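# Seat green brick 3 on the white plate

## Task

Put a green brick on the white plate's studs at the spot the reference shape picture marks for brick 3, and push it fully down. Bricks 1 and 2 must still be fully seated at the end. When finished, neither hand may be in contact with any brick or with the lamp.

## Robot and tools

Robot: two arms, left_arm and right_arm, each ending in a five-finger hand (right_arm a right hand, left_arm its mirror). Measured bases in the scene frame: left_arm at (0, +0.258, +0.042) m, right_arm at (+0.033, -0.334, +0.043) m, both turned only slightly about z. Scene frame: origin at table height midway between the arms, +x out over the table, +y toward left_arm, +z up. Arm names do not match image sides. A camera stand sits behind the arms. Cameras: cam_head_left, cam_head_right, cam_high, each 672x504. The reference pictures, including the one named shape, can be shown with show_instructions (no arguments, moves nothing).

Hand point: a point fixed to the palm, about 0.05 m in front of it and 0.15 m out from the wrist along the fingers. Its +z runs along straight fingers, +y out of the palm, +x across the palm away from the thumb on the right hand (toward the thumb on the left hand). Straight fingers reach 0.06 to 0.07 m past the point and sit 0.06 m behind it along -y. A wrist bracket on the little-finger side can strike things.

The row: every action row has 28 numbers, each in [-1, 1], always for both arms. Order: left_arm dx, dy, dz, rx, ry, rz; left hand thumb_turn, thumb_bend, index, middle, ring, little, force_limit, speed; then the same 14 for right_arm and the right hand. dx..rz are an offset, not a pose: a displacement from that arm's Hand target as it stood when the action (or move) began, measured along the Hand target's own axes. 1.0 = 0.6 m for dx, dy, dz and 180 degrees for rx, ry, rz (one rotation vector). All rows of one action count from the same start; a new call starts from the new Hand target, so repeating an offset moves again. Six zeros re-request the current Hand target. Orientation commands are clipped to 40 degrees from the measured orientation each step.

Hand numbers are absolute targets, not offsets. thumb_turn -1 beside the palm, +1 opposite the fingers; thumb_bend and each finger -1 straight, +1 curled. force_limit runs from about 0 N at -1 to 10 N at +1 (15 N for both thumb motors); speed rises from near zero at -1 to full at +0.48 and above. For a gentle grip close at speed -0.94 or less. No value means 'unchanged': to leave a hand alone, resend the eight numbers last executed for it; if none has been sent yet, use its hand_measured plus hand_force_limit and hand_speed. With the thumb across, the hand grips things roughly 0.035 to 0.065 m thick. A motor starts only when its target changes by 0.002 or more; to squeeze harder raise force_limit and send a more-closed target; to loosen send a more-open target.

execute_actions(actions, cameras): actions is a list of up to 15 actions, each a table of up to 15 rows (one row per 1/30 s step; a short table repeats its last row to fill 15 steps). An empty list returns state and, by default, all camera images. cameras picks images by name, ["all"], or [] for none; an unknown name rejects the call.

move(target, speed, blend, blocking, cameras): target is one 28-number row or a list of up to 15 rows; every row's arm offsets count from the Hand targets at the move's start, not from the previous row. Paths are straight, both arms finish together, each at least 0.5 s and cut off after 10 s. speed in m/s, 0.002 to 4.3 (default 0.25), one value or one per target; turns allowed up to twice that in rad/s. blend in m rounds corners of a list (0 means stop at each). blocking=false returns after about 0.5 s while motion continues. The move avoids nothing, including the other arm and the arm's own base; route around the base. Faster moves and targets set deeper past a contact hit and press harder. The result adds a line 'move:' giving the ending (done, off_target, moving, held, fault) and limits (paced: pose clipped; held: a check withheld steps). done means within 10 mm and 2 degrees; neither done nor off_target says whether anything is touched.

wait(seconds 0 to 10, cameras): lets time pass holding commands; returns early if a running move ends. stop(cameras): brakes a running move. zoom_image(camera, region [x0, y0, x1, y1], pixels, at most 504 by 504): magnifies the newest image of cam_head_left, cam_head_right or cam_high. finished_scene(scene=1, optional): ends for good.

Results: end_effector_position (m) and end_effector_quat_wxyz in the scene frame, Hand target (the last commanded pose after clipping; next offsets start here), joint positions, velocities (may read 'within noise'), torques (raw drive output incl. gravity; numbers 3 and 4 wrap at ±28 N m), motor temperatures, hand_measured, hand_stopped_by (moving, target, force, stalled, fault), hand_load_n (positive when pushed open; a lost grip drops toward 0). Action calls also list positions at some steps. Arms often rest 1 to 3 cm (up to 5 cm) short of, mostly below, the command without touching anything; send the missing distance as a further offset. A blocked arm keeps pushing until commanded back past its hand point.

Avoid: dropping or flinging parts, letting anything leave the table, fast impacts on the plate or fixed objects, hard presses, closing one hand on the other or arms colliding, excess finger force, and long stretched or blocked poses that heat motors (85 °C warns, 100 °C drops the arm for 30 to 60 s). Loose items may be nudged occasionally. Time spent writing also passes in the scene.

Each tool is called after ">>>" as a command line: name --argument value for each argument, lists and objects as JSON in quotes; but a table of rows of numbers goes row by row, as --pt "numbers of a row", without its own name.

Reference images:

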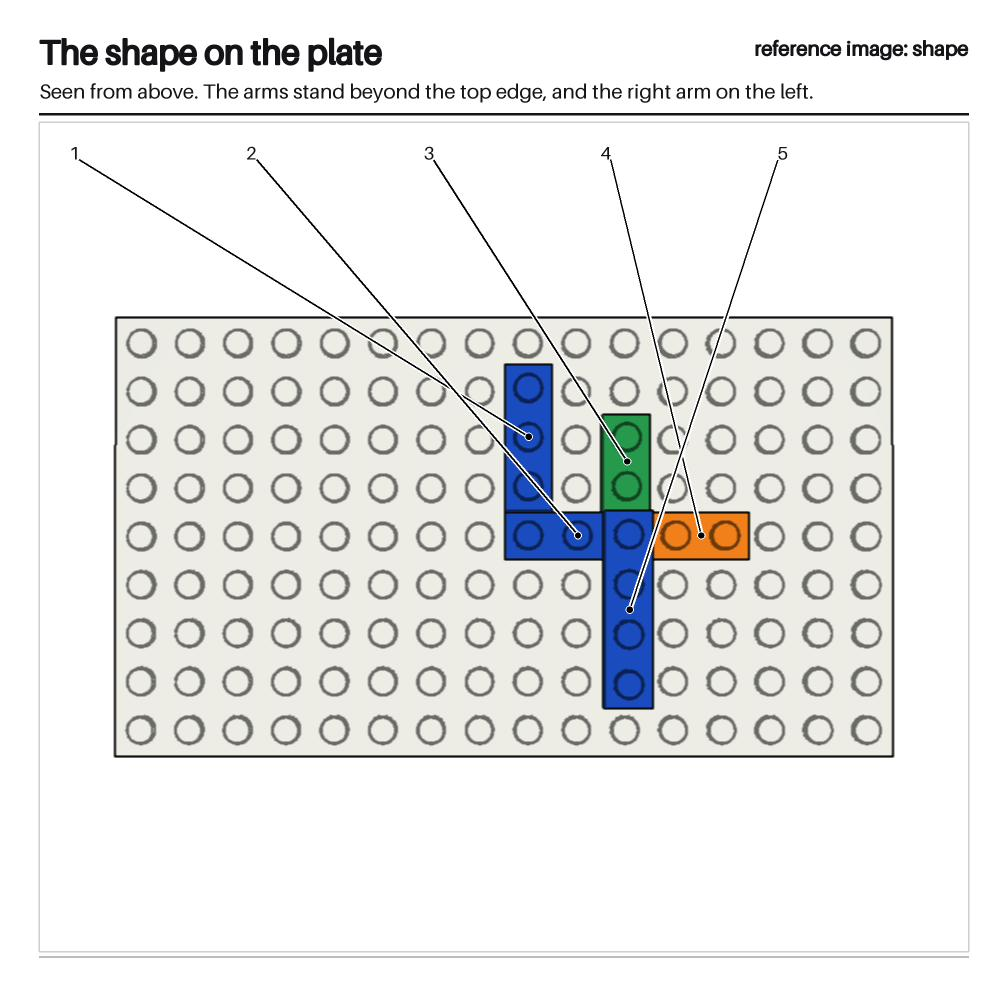

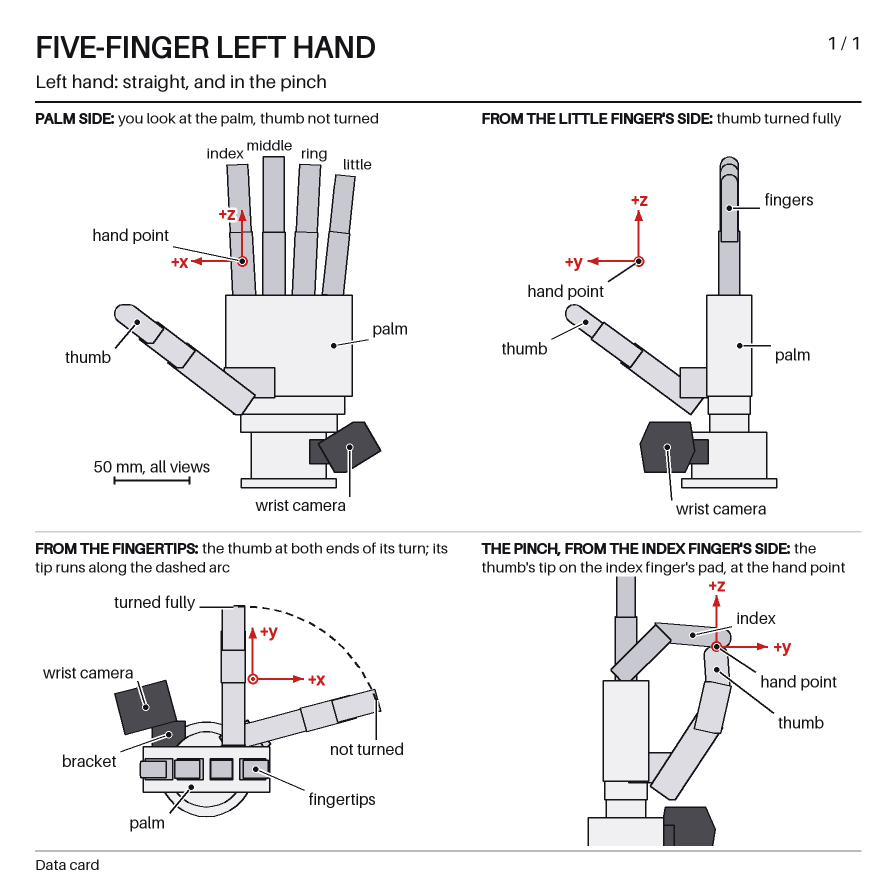

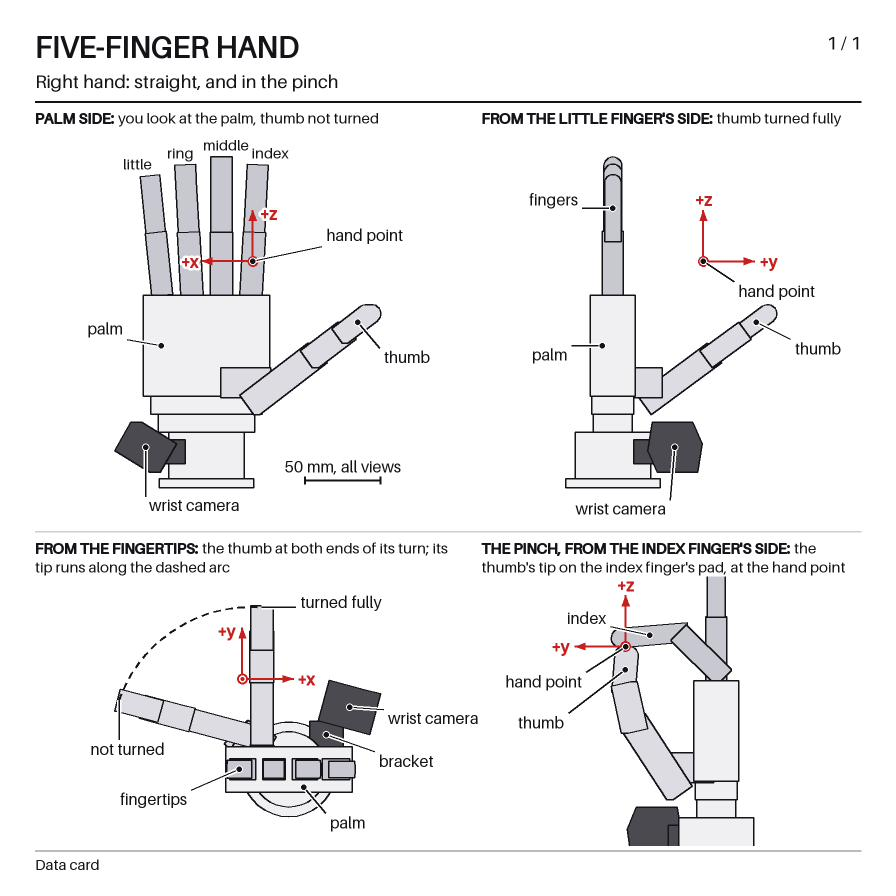

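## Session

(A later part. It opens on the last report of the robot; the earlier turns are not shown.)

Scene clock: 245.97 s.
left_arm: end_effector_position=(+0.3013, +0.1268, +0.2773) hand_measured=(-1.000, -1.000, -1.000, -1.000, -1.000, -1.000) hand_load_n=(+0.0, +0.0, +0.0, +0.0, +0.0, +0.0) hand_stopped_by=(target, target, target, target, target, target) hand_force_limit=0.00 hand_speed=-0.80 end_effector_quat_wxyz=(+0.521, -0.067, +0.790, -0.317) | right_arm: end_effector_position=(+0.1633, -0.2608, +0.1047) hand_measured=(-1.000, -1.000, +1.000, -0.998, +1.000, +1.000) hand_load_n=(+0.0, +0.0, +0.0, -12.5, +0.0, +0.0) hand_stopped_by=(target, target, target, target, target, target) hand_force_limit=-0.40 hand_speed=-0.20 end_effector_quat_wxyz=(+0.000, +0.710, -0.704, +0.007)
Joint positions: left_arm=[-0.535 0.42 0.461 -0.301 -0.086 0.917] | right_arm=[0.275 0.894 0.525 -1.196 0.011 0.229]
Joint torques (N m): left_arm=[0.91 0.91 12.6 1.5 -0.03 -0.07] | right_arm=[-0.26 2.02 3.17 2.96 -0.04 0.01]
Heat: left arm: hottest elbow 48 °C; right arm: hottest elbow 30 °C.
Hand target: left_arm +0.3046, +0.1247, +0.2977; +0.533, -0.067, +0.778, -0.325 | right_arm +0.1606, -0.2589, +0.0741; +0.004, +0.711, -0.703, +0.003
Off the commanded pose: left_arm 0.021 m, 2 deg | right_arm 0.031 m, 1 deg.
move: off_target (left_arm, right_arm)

>>> move --pt "0 0 0 0 0 0 -1 -1 -1 -1 -1 -1 0 -0.8 0 0 -0.03 0 0 0 -1 -1 1 -1 1 1 -0.4 -0.2" --pt "0 0 0 0 0 0 -1 -1 -1 -1 -1 -1 0 -0.8 0.0 -0.015 -0.07 0 0 0 -1 -1 1 -1 1 1 -0.4 -0.2" --pt "0 0 0 0 0 0 -1 -1 -1 -1 -1 -1 0 -0.8 0.06 -0.03 -0.2 0 0 0 -1 -1 1 -1 1 1 -0.4 -0.2" --speed '[0.04,0.06,0.2]' --cameras '["cam_head_left","cam_head_right","cam_high"]'

>>> zoom_image --camera "cam_head_left" --region '[404, 356, 434, 391]'

>>> zoom_image --camera "cam_head_right" --region '[408, 360, 438, 395]'

>>> zoom_image --camera "cam_high" --region '[202, 200, 232, 230]'

Scene clock: 249.30 s.
left_arm: end_effector_position=(+0.3013, +0.1268, +0.2773) hand_measured=(-1.000, -1.000, -1.000, -1.000, -1.000, -1.000) hand_load_n=(+0.0, +0.0, +0.0, +0.0, +0.0, +0.0) hand_stopped_by=(target, target, target, target, target, target) hand_force_limit=0.00 hand_speed=-0.80 end_effector_quat_wxyz=(+0.521, -0.067, +0.790, -0.317) | right_arm: end_effector_position=(+0.1642, -0.2928, +0.1759) hand_measured=(-1.000, -1.000, +1.000, -1.000, +1.000, +1.000) hand_load_n=(+0.0, +0.0, +0.0, +0.0, +0.0, +0.0) hand_stopped_by=(target, target, target, target, target, target) hand_force_limit=-0.40 hand_speed=-0.20 end_effector_quat_wxyz=(+0.023, +0.711, -0.702, -0.011)
Joint positions: left_arm=[-0.535 0.42 0.461 -0.301 -0.086 0.917] | right_arm=[0.114 0.869 0.697 -1.449 0.014 0.064]
Joint torques (N m): left_arm=[0.91 0.91 12.6 1.51 -0.03 -0.07] | right_arm=[-1.73 -1.55 12.01 -0.34 -0.07 -0.15]
Heat: left arm: hottest elbow 48 °C; right arm: hottest elbow 30 °C.
Hand target: left_arm +0.3046, +0.1247, +0.2977; +0.533, -0.067, +0.778, -0.325 | right_arm +0.1792, -0.2934, +0.1944; +0.004, +0.711, -0.703, +0.003
Off the commanded pose: left_arm 0.021 m, 2 deg | right_arm 0.024 m, 3 deg.
move: off_target (left_arm, right_arm)

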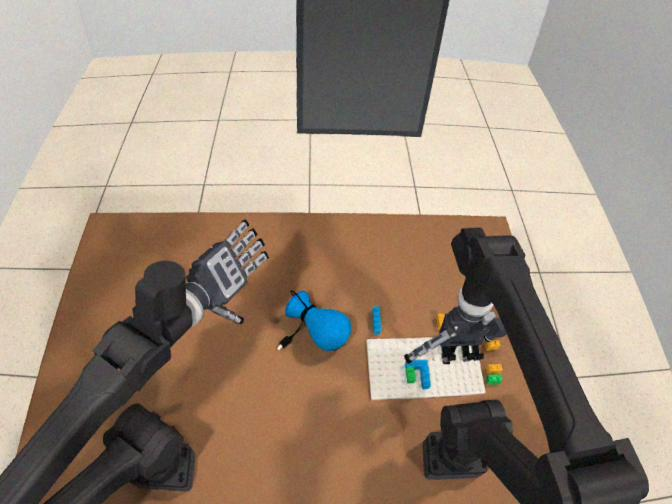

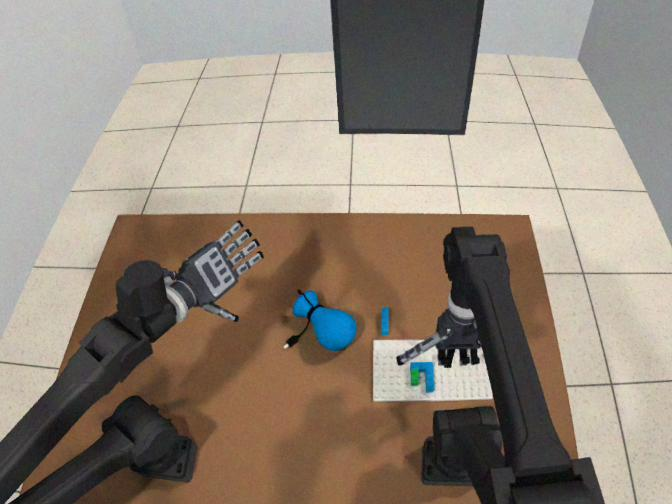

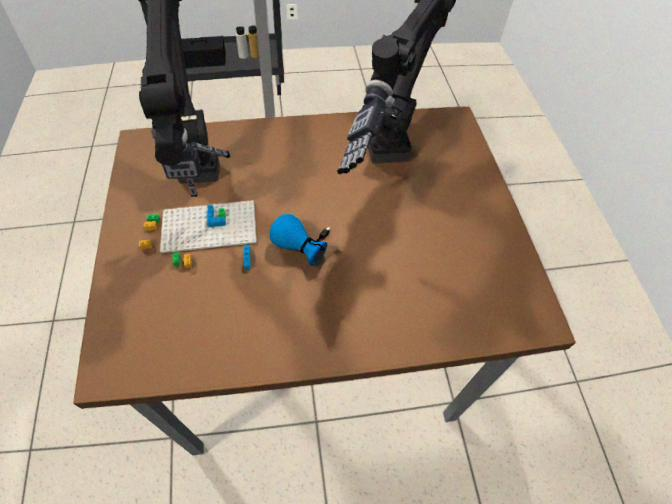

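Scaled by 14.400 from the camera's 672x504 image, which has a finer 960x720 frame.

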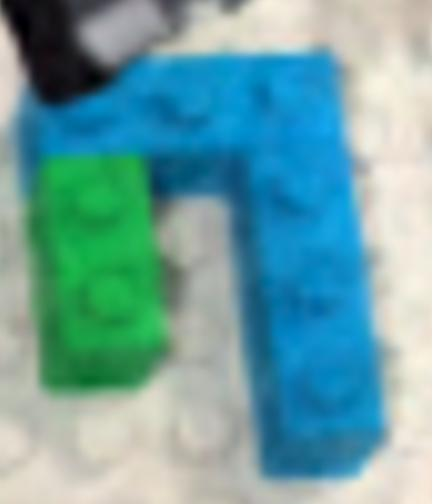

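Scaled by 14.400 from the camera's 672x504 image, which has a finer 960x720 frame.

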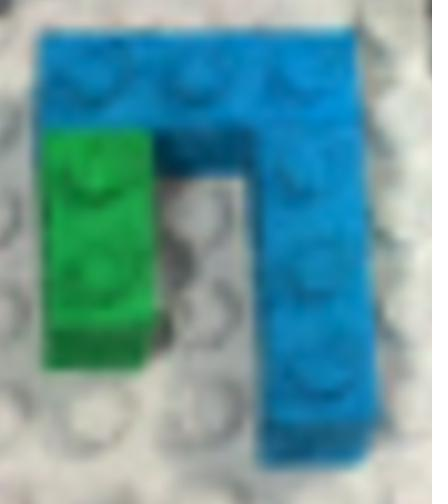

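Scaled by 16.800 from the camera's 672x504 image, which has a finer 960x720 frame.

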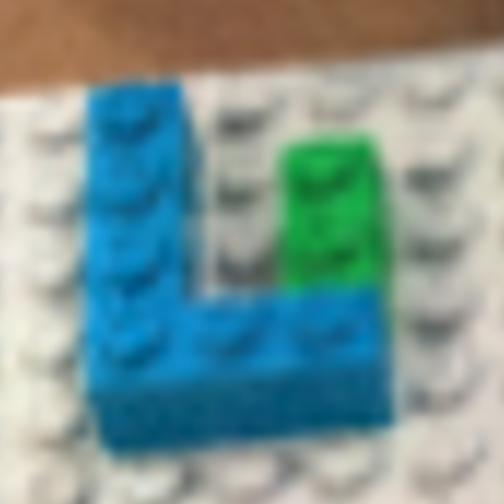

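>>> zoom_image --camera "cam_head_right" --region '[420, 370, 440, 395]'

>>> zoom_image --camera "cam_head_right" --region '[408, 362, 428, 387]'

>>> zoom_image --camera "cam_high" --region '[205, 203, 230, 228]'

Scaled by 20.160 from the camera's 672x504 image, which has a finer 960x720 frame.

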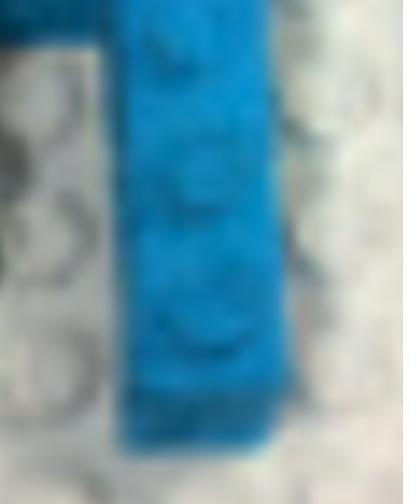

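Scaled by 20.160 from the camera's 672x504 image, which has a finer 960x720 frame.

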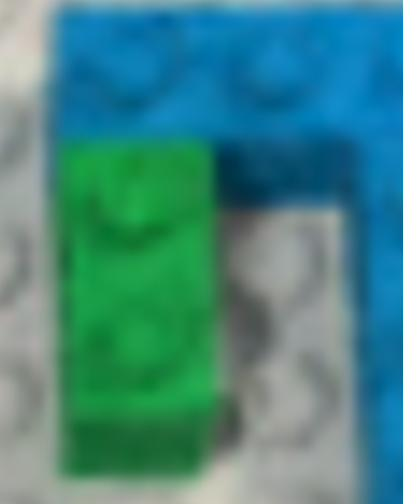

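Scaled by 20.160 from the camera's 672x504 image, which has a finer 960x720 frame.

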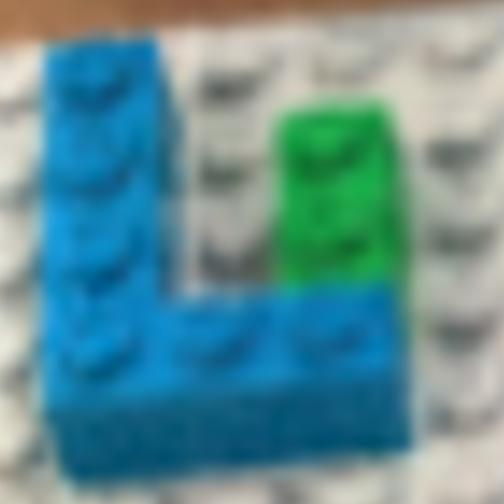

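>>> zoom_image --camera "cam_head_left" --region '[400, 372, 424, 396]'

>>> zoom_image --camera "cam_head_left" --region '[416, 372, 440, 396]'

>>> zoom_image --camera "cam_head_right" --region '[404, 374, 428, 398]'

>>> zoom_image --camera "cam_head_right" --region '[420, 374, 444, 398]'

Scaled by 21.000 from the camera's 672x504 image, which has a finer 960x720 frame.

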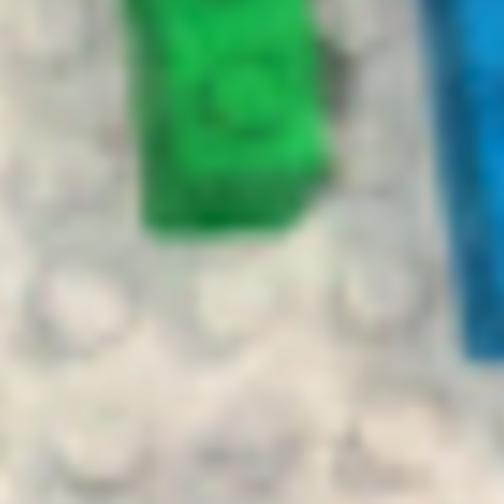

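Scaled by 21.000 from the camera's 672x504 image, which has a finer 960x720 frame.

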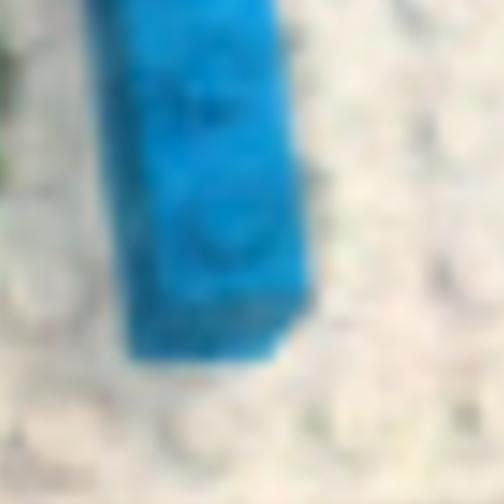

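Scaled by 21.000 from the camera's 672x504 image, which has a finer 960x720 frame.

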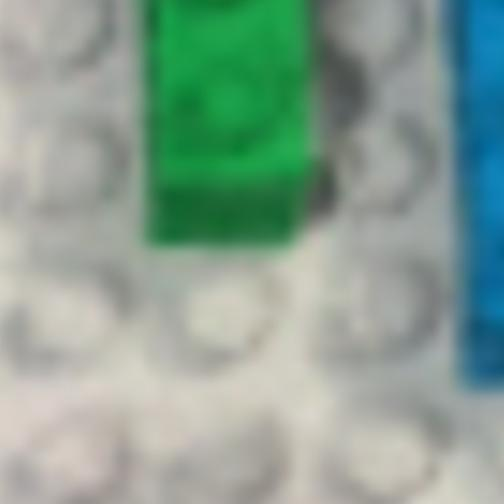

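Scaled by 21.000 from the camera's 672x504 image, which has a finer 960x720 frame.

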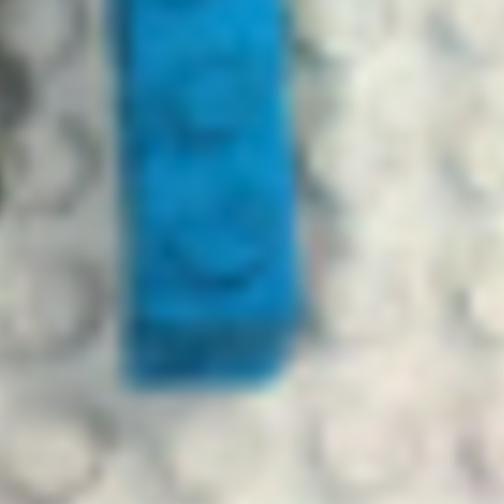

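>>> move --target '[0,0,0,0,0,0,-1,-1,-1,-1,-1,-1,0,-0.8,-0.1125,0.0155,0.1362,0,0,0,-1,-1,1,-1,1,1,-0.4,-0.2]' --speed 0.2 --cameras '["cam_high"]'

>>> zoom_image --camera "cam_high" --region '[190, 190, 240, 240]'

Scene clock: 254.27 s.
left_arm: end_effector_position=(+0.3013, +0.1268, +0.2773) hand_measured=(-1.000, -1.000, -1.000, -1.000, -1.000, -1.000) hand_load_n=(+0.0, +0.0, +0.0, +0.0, +0.0, +0.0) hand_stopped_by=(target, target, target, target, target, target) hand_force_limit=0.00 hand_speed=-0.80 end_effector_quat_wxyz=(+0.521, -0.067, +0.790, -0.317) | right_arm: end_effector_position=(+0.1721, -0.2276, +0.1186) hand_measured=(-1.000, -1.000, +1.000, -1.000, +1.000, +1.000) hand_load_n=(+0.0, -0.5, +0.0, +0.0, +0.0, +0.0) hand_stopped_by=(target, target, target, target, target, target) hand_force_limit=-0.40 hand_speed=-0.20 end_effector_quat_wxyz=(-0.003, +0.710, -0.704, +0.005)
Joint positions: left_arm=[-0.535 0.42 0.461 -0.301 -0.086 0.917] | right_arm=[0.411 0.939 0.587 -1.21 0.006 0.365]
Joint torques (N m): left_arm=[0.91 0.91 12.6 1.5 -0.03 -0.06] | right_arm=[0.09 -0.62 6.76 0.49 0.11 0.04]
Heat: left arm: hottest elbow 48 °C; right arm: hottest elbow 31 °C.
Hand target: left_arm +0.3046, +0.1247, +0.2977; +0.533, -0.067, +0.778, -0.325 | right_arm +0.1691, -0.2269, +0.1121; +0.004, +0.711, -0.704, +0.003
Off the commanded pose: left_arm 0.021 m, 2 deg | right_arm 0.007 m, 1 deg.
move: off_target (left_arm)
Images, in order (width x height): cam_high 672x504.

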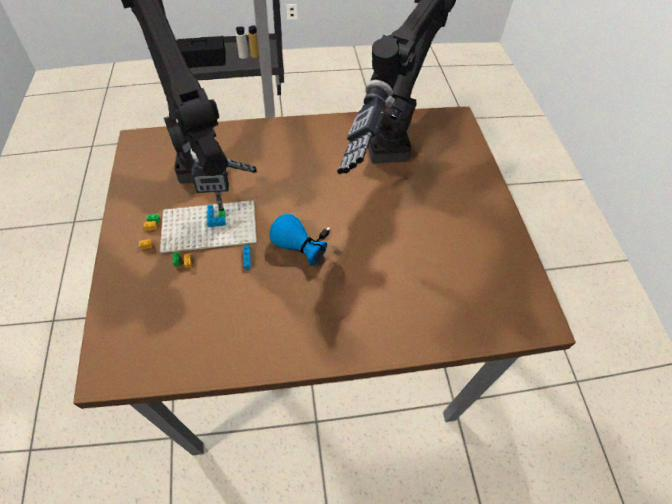

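Scaled by 10.080 from the camera's 672x504 image, which has a finer 960x720 frame.

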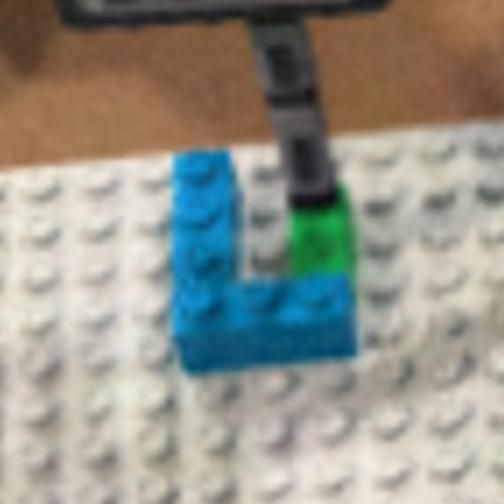

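>>> move --pt "0 0 0 0 0 0 -1 -1 -1 -1 -1 -1 0 -0.8 0 0 0.0275 0 0 0 -1 -1 1 -1 1 1 -0.4 -0.2" --pt "0 0 0 0 0 0 -1 -1 -1 -1 -1 -1 0 -0.8 0.001 0 0.045 0 0 0 -1 -1 1 -1 1 1 -0.4 -0.2" --speed 0.04 --cameras '["cam_high"]'

>>> zoom_image --camera "cam_high" --region '[190, 190, 240, 240]'

Scene clock: 255.77 s.
left_arm: end_effector_position=(+0.3013, +0.1268, +0.2773) hand_measured=(-1.000, -1.000, -1.000, -1.000, -1.000, -1.000) hand_load_n=(+0.0, +0.0, +0.0, +0.0, +0.0, +0.0) hand_stopped_by=(target, target, target, target, target, target) hand_force_limit=0.00 hand_speed=-0.80 end_effector_quat_wxyz=(+0.521, -0.067, +0.790, -0.317) | right_arm: end_effector_position=(+0.1716, -0.2279, +0.1056) hand_measured=(-1.000, -1.000, +1.000, -1.000, +1.000, +1.000) hand_load_n=(+0.0, +0.0, +0.0, -6.5, +0.5, +0.5) hand_stopped_by=(target, target, target, target, target, target) hand_force_limit=-0.40 hand_speed=-0.20 end_effector_quat_wxyz=(-0.003, +0.710, -0.704, +0.005)
Joint positions: left_arm=[-0.535 0.42 0.461 -0.301 -0.086 0.917] | right_arm=[0.411 0.954 0.559 -1.166 0.007 0.365]
Joint torques (N m): left_arm=[0.91 0.91 12.6 1.5 -0.03 -0.07] | right_arm=[-0.32 0.91 4.7 1.92 0.1 -0.01]
Heat: left arm: hottest elbow 48 °C; right arm: hottest elbow 31 °C.
Hand target: left_arm +0.3046, +0.1247, +0.2977; +0.533, -0.067, +0.778, -0.325 | right_arm +0.1691, -0.2278, +0.0850; +0.004, +0.711, -0.703, +0.003
Off the commanded pose: left_arm 0.021 m, 2 deg | right_arm 0.021 m, 1 deg.
move: off_target (left_arm, right_arm)
Images, in order (width x height): cam_high 672x504.

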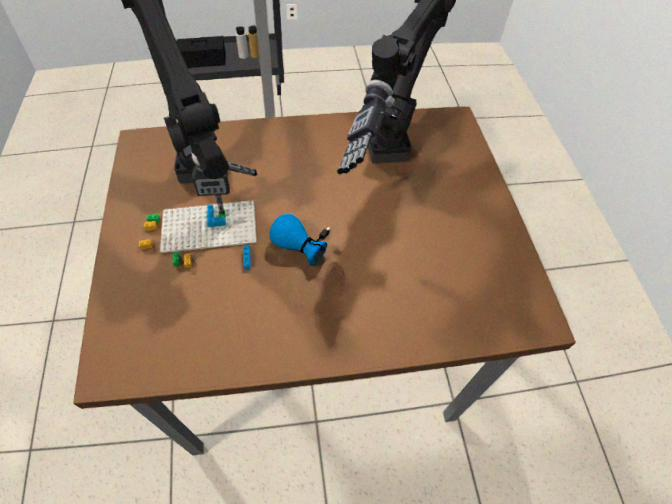

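Scaled by 10.080 from the camera's 672x504 image, which has a finer 960x720 frame.

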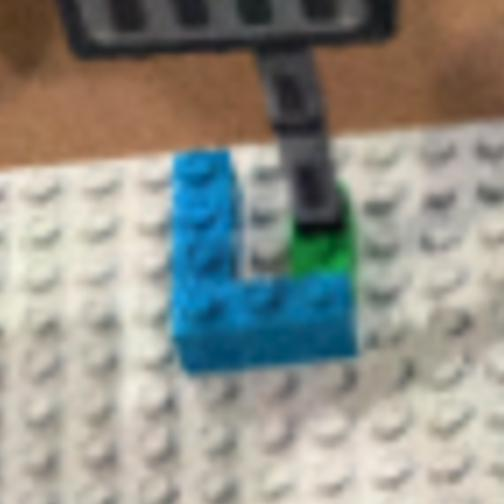

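>>> move --pt "0 0 0 0 0 0 -1 -1 -1 -1 -1 -1 0 -0.8 0 0 0.018 0 0 0 -1 -1 1 -1 1 1 -0.4 -0.2" --speed 0.04 --cameras '["cam_high"]'

>>> zoom_image --camera "cam_high" --region '[190, 190, 240, 240]'

Scene clock: 256.77 s.
left_arm: end_effector_position=(+0.3013, +0.1268, +0.2773) hand_measured=(-1.000, -1.000, -1.000, -1.000, -1.000, -1.000) hand_load_n=(+0.0, +0.0, +0.0, +0.0, +0.0, +0.0) hand_stopped_by=(target, target, target, target, target, target) hand_force_limit=0.00 hand_speed=-0.80 end_effector_quat_wxyz=(+0.521, -0.067, +0.790, -0.317) | right_arm: end_effector_position=(+0.1711, -0.2281, +0.1039) hand_measured=(-1.000, -1.000, +1.000, -1.000, +1.000, +1.000) hand_load_n=(+0.0, +0.0, +0.0, -10.0, +0.0, +0.0) hand_stopped_by=(target, target, target, target, target, target) hand_force_limit=-0.40 hand_speed=-0.20 end_effector_quat_wxyz=(-0.003, +0.710, -0.704, +0.005)
Joint positions: left_arm=[-0.535 0.42 0.461 -0.301 -0.086 0.917] | right_arm=[0.411 0.954 0.554 -1.16 0.007 0.365]
Joint torques (N m): left_arm=[0.91 0.91 12.6 1.51 -0.03 -0.07] | right_arm=[-0.5 1.79 3.55 2.85 0.11 -0.03]
Heat: left arm: hottest elbow 48 °C; right arm: hottest elbow 31 °C.
Hand target: left_arm +0.3046, +0.1247, +0.2977; +0.533, -0.067, +0.778, -0.325 | right_arm +0.1691, -0.2279, +0.0742; +0.004, +0.711, -0.703, +0.003
Off the commanded pose: left_arm 0.021 m, 2 deg | right_arm 0.030 m, 1 deg.
move: off_target (left_arm, right_arm)
Images, in order (width x height): cam_high 672x504.

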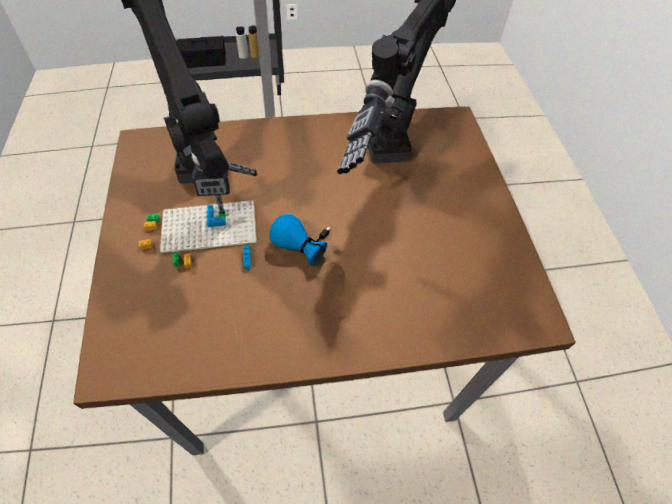

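Scaled by 10.080 from the camera's 672x504 image, which has a finer 960x720 frame.

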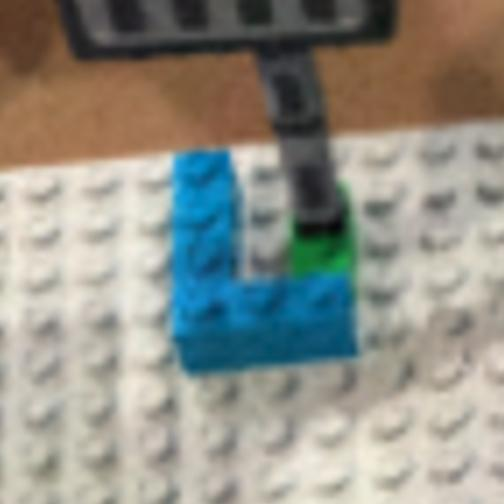

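>>> move --pt "0 0 0 0 0 0 -1 -1 -1 -1 -1 -1 0 -0.8 0 0 -0.03 0 0 0 -1 -1 1 -1 1 1 -0.4 -0.2" --pt "0 0 0 0 0 0 -1 -1 -1 -1 -1 -1 0 -0.8 0.0 -0.015 -0.07 0 0 0 -1 -1 1 -1 1 1 -0.4 -0.2" --pt "0 0 0 0 0 0 -1 -1 -1 -1 -1 -1 0 -0.8 0.12 -0.03 -0.22 0 0 0 -1 -1 1 -1 1 1 -0.4 -0.2" --speed '[0.04,0.06,0.2]' --cameras '["cam_head_left","cam_head_right","cam_high"]'

>>> zoom_image --camera "cam_head_left" --region '[404, 356, 434, 391]'

>>> zoom_image --camera "cam_head_right" --region '[408, 360, 438, 395]'

>>> zoom_image --camera "cam_high" --region '[205, 203, 230, 228]'

Scene clock: 260.53 s.
left_arm: end_effector_position=(+0.3013, +0.1268, +0.2773) hand_measured=(-1.000, -1.000, -1.000, -1.000, -1.000, -1.000) hand_load_n=(-0.5, +0.0, +0.0, +0.0, +0.0, +0.0) hand_stopped_by=(target, target, target, target, target, target) hand_force_limit=0.00 hand_speed=-0.80 end_effector_quat_wxyz=(+0.521, -0.067, +0.790, -0.317) | right_arm: end_effector_position=(+0.1732, -0.2973, +0.1882) hand_measured=(-1.000, -1.000, +1.000, -1.000, +1.000, +1.000) hand_load_n=(+0.0, +0.0, +0.0, +0.0, +0.0, +0.0) hand_stopped_by=(target, target, target, target, target, target) hand_force_limit=-0.40 hand_speed=-0.20 end_effector_quat_wxyz=(+0.023, +0.711, -0.703, -0.012)
Joint positions: left_arm=[-0.535 0.42 0.461 -0.301 -0.086 0.917] | right_arm=[0.088 0.89 0.741 -1.47 0.014 0.039]
Joint torques (N m): left_arm=[0.91 0.91 12.62 1.5 -0.03 -0.07] | right_arm=[-1.73 -1.79 12.12 -0.32 -0.08 -0.13]
Heat: left arm: hottest elbow 48 °C; right arm: hottest elbow 31 °C.
Hand target: left_arm +0.3046, +0.1247, +0.2977; +0.533, -0.067, +0.778, -0.325 | right_arm +0.1880, -0.2983, +0.2070; +0.004, +0.711, -0.704, +0.003
Off the commanded pose: left_arm 0.021 m, 2 deg | right_arm 0.024 m, 3 deg.
move: off_target (left_arm, right_arm)

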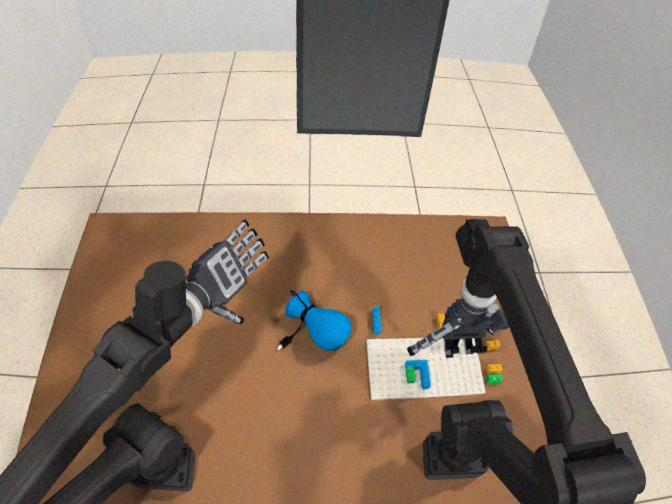

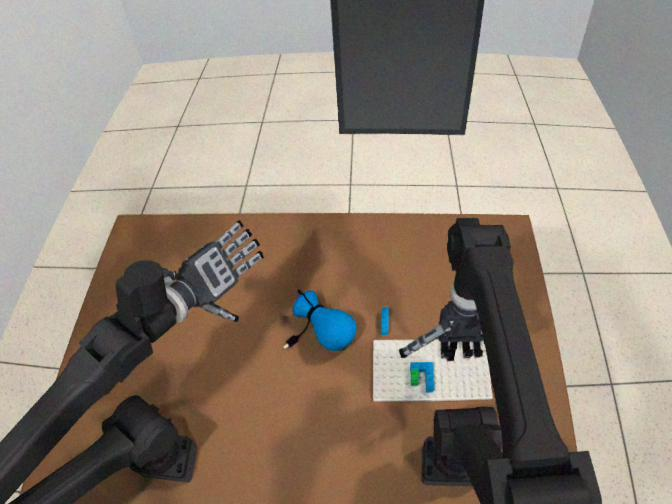

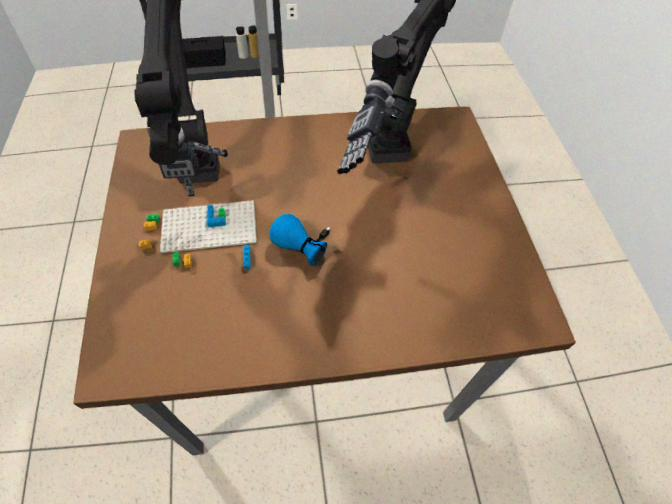

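Scaled by 14.400 from the camera's 672x504 image, which has a finer 960x720 frame.

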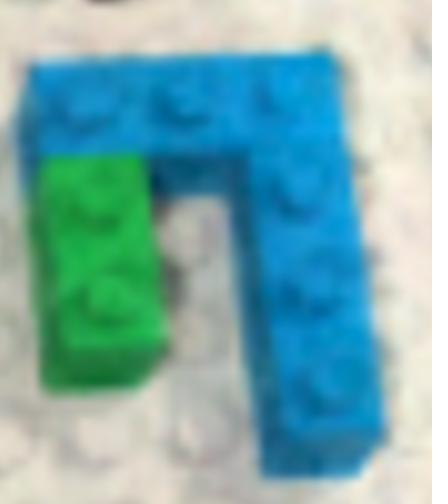

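Scaled by 14.400 from the camera's 672x504 image, which has a finer 960x720 frame.

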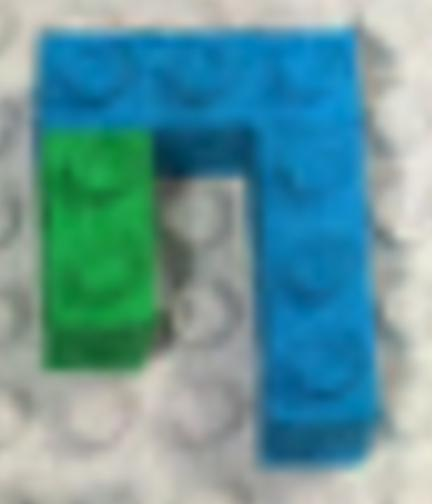

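Scaled by 20.160 from the camera's 672x504 image, which has a finer 960x720 frame.

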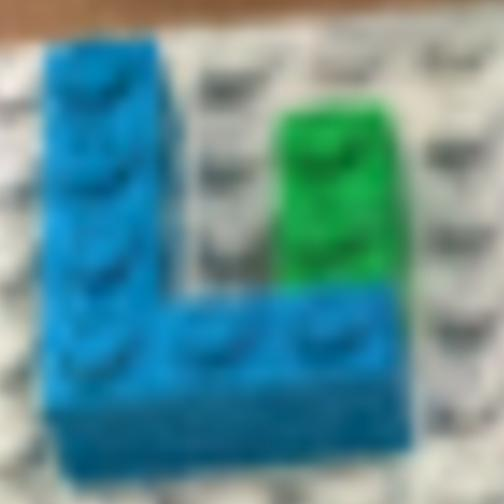

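>>> finished_scene

The scene is finished: the task was done.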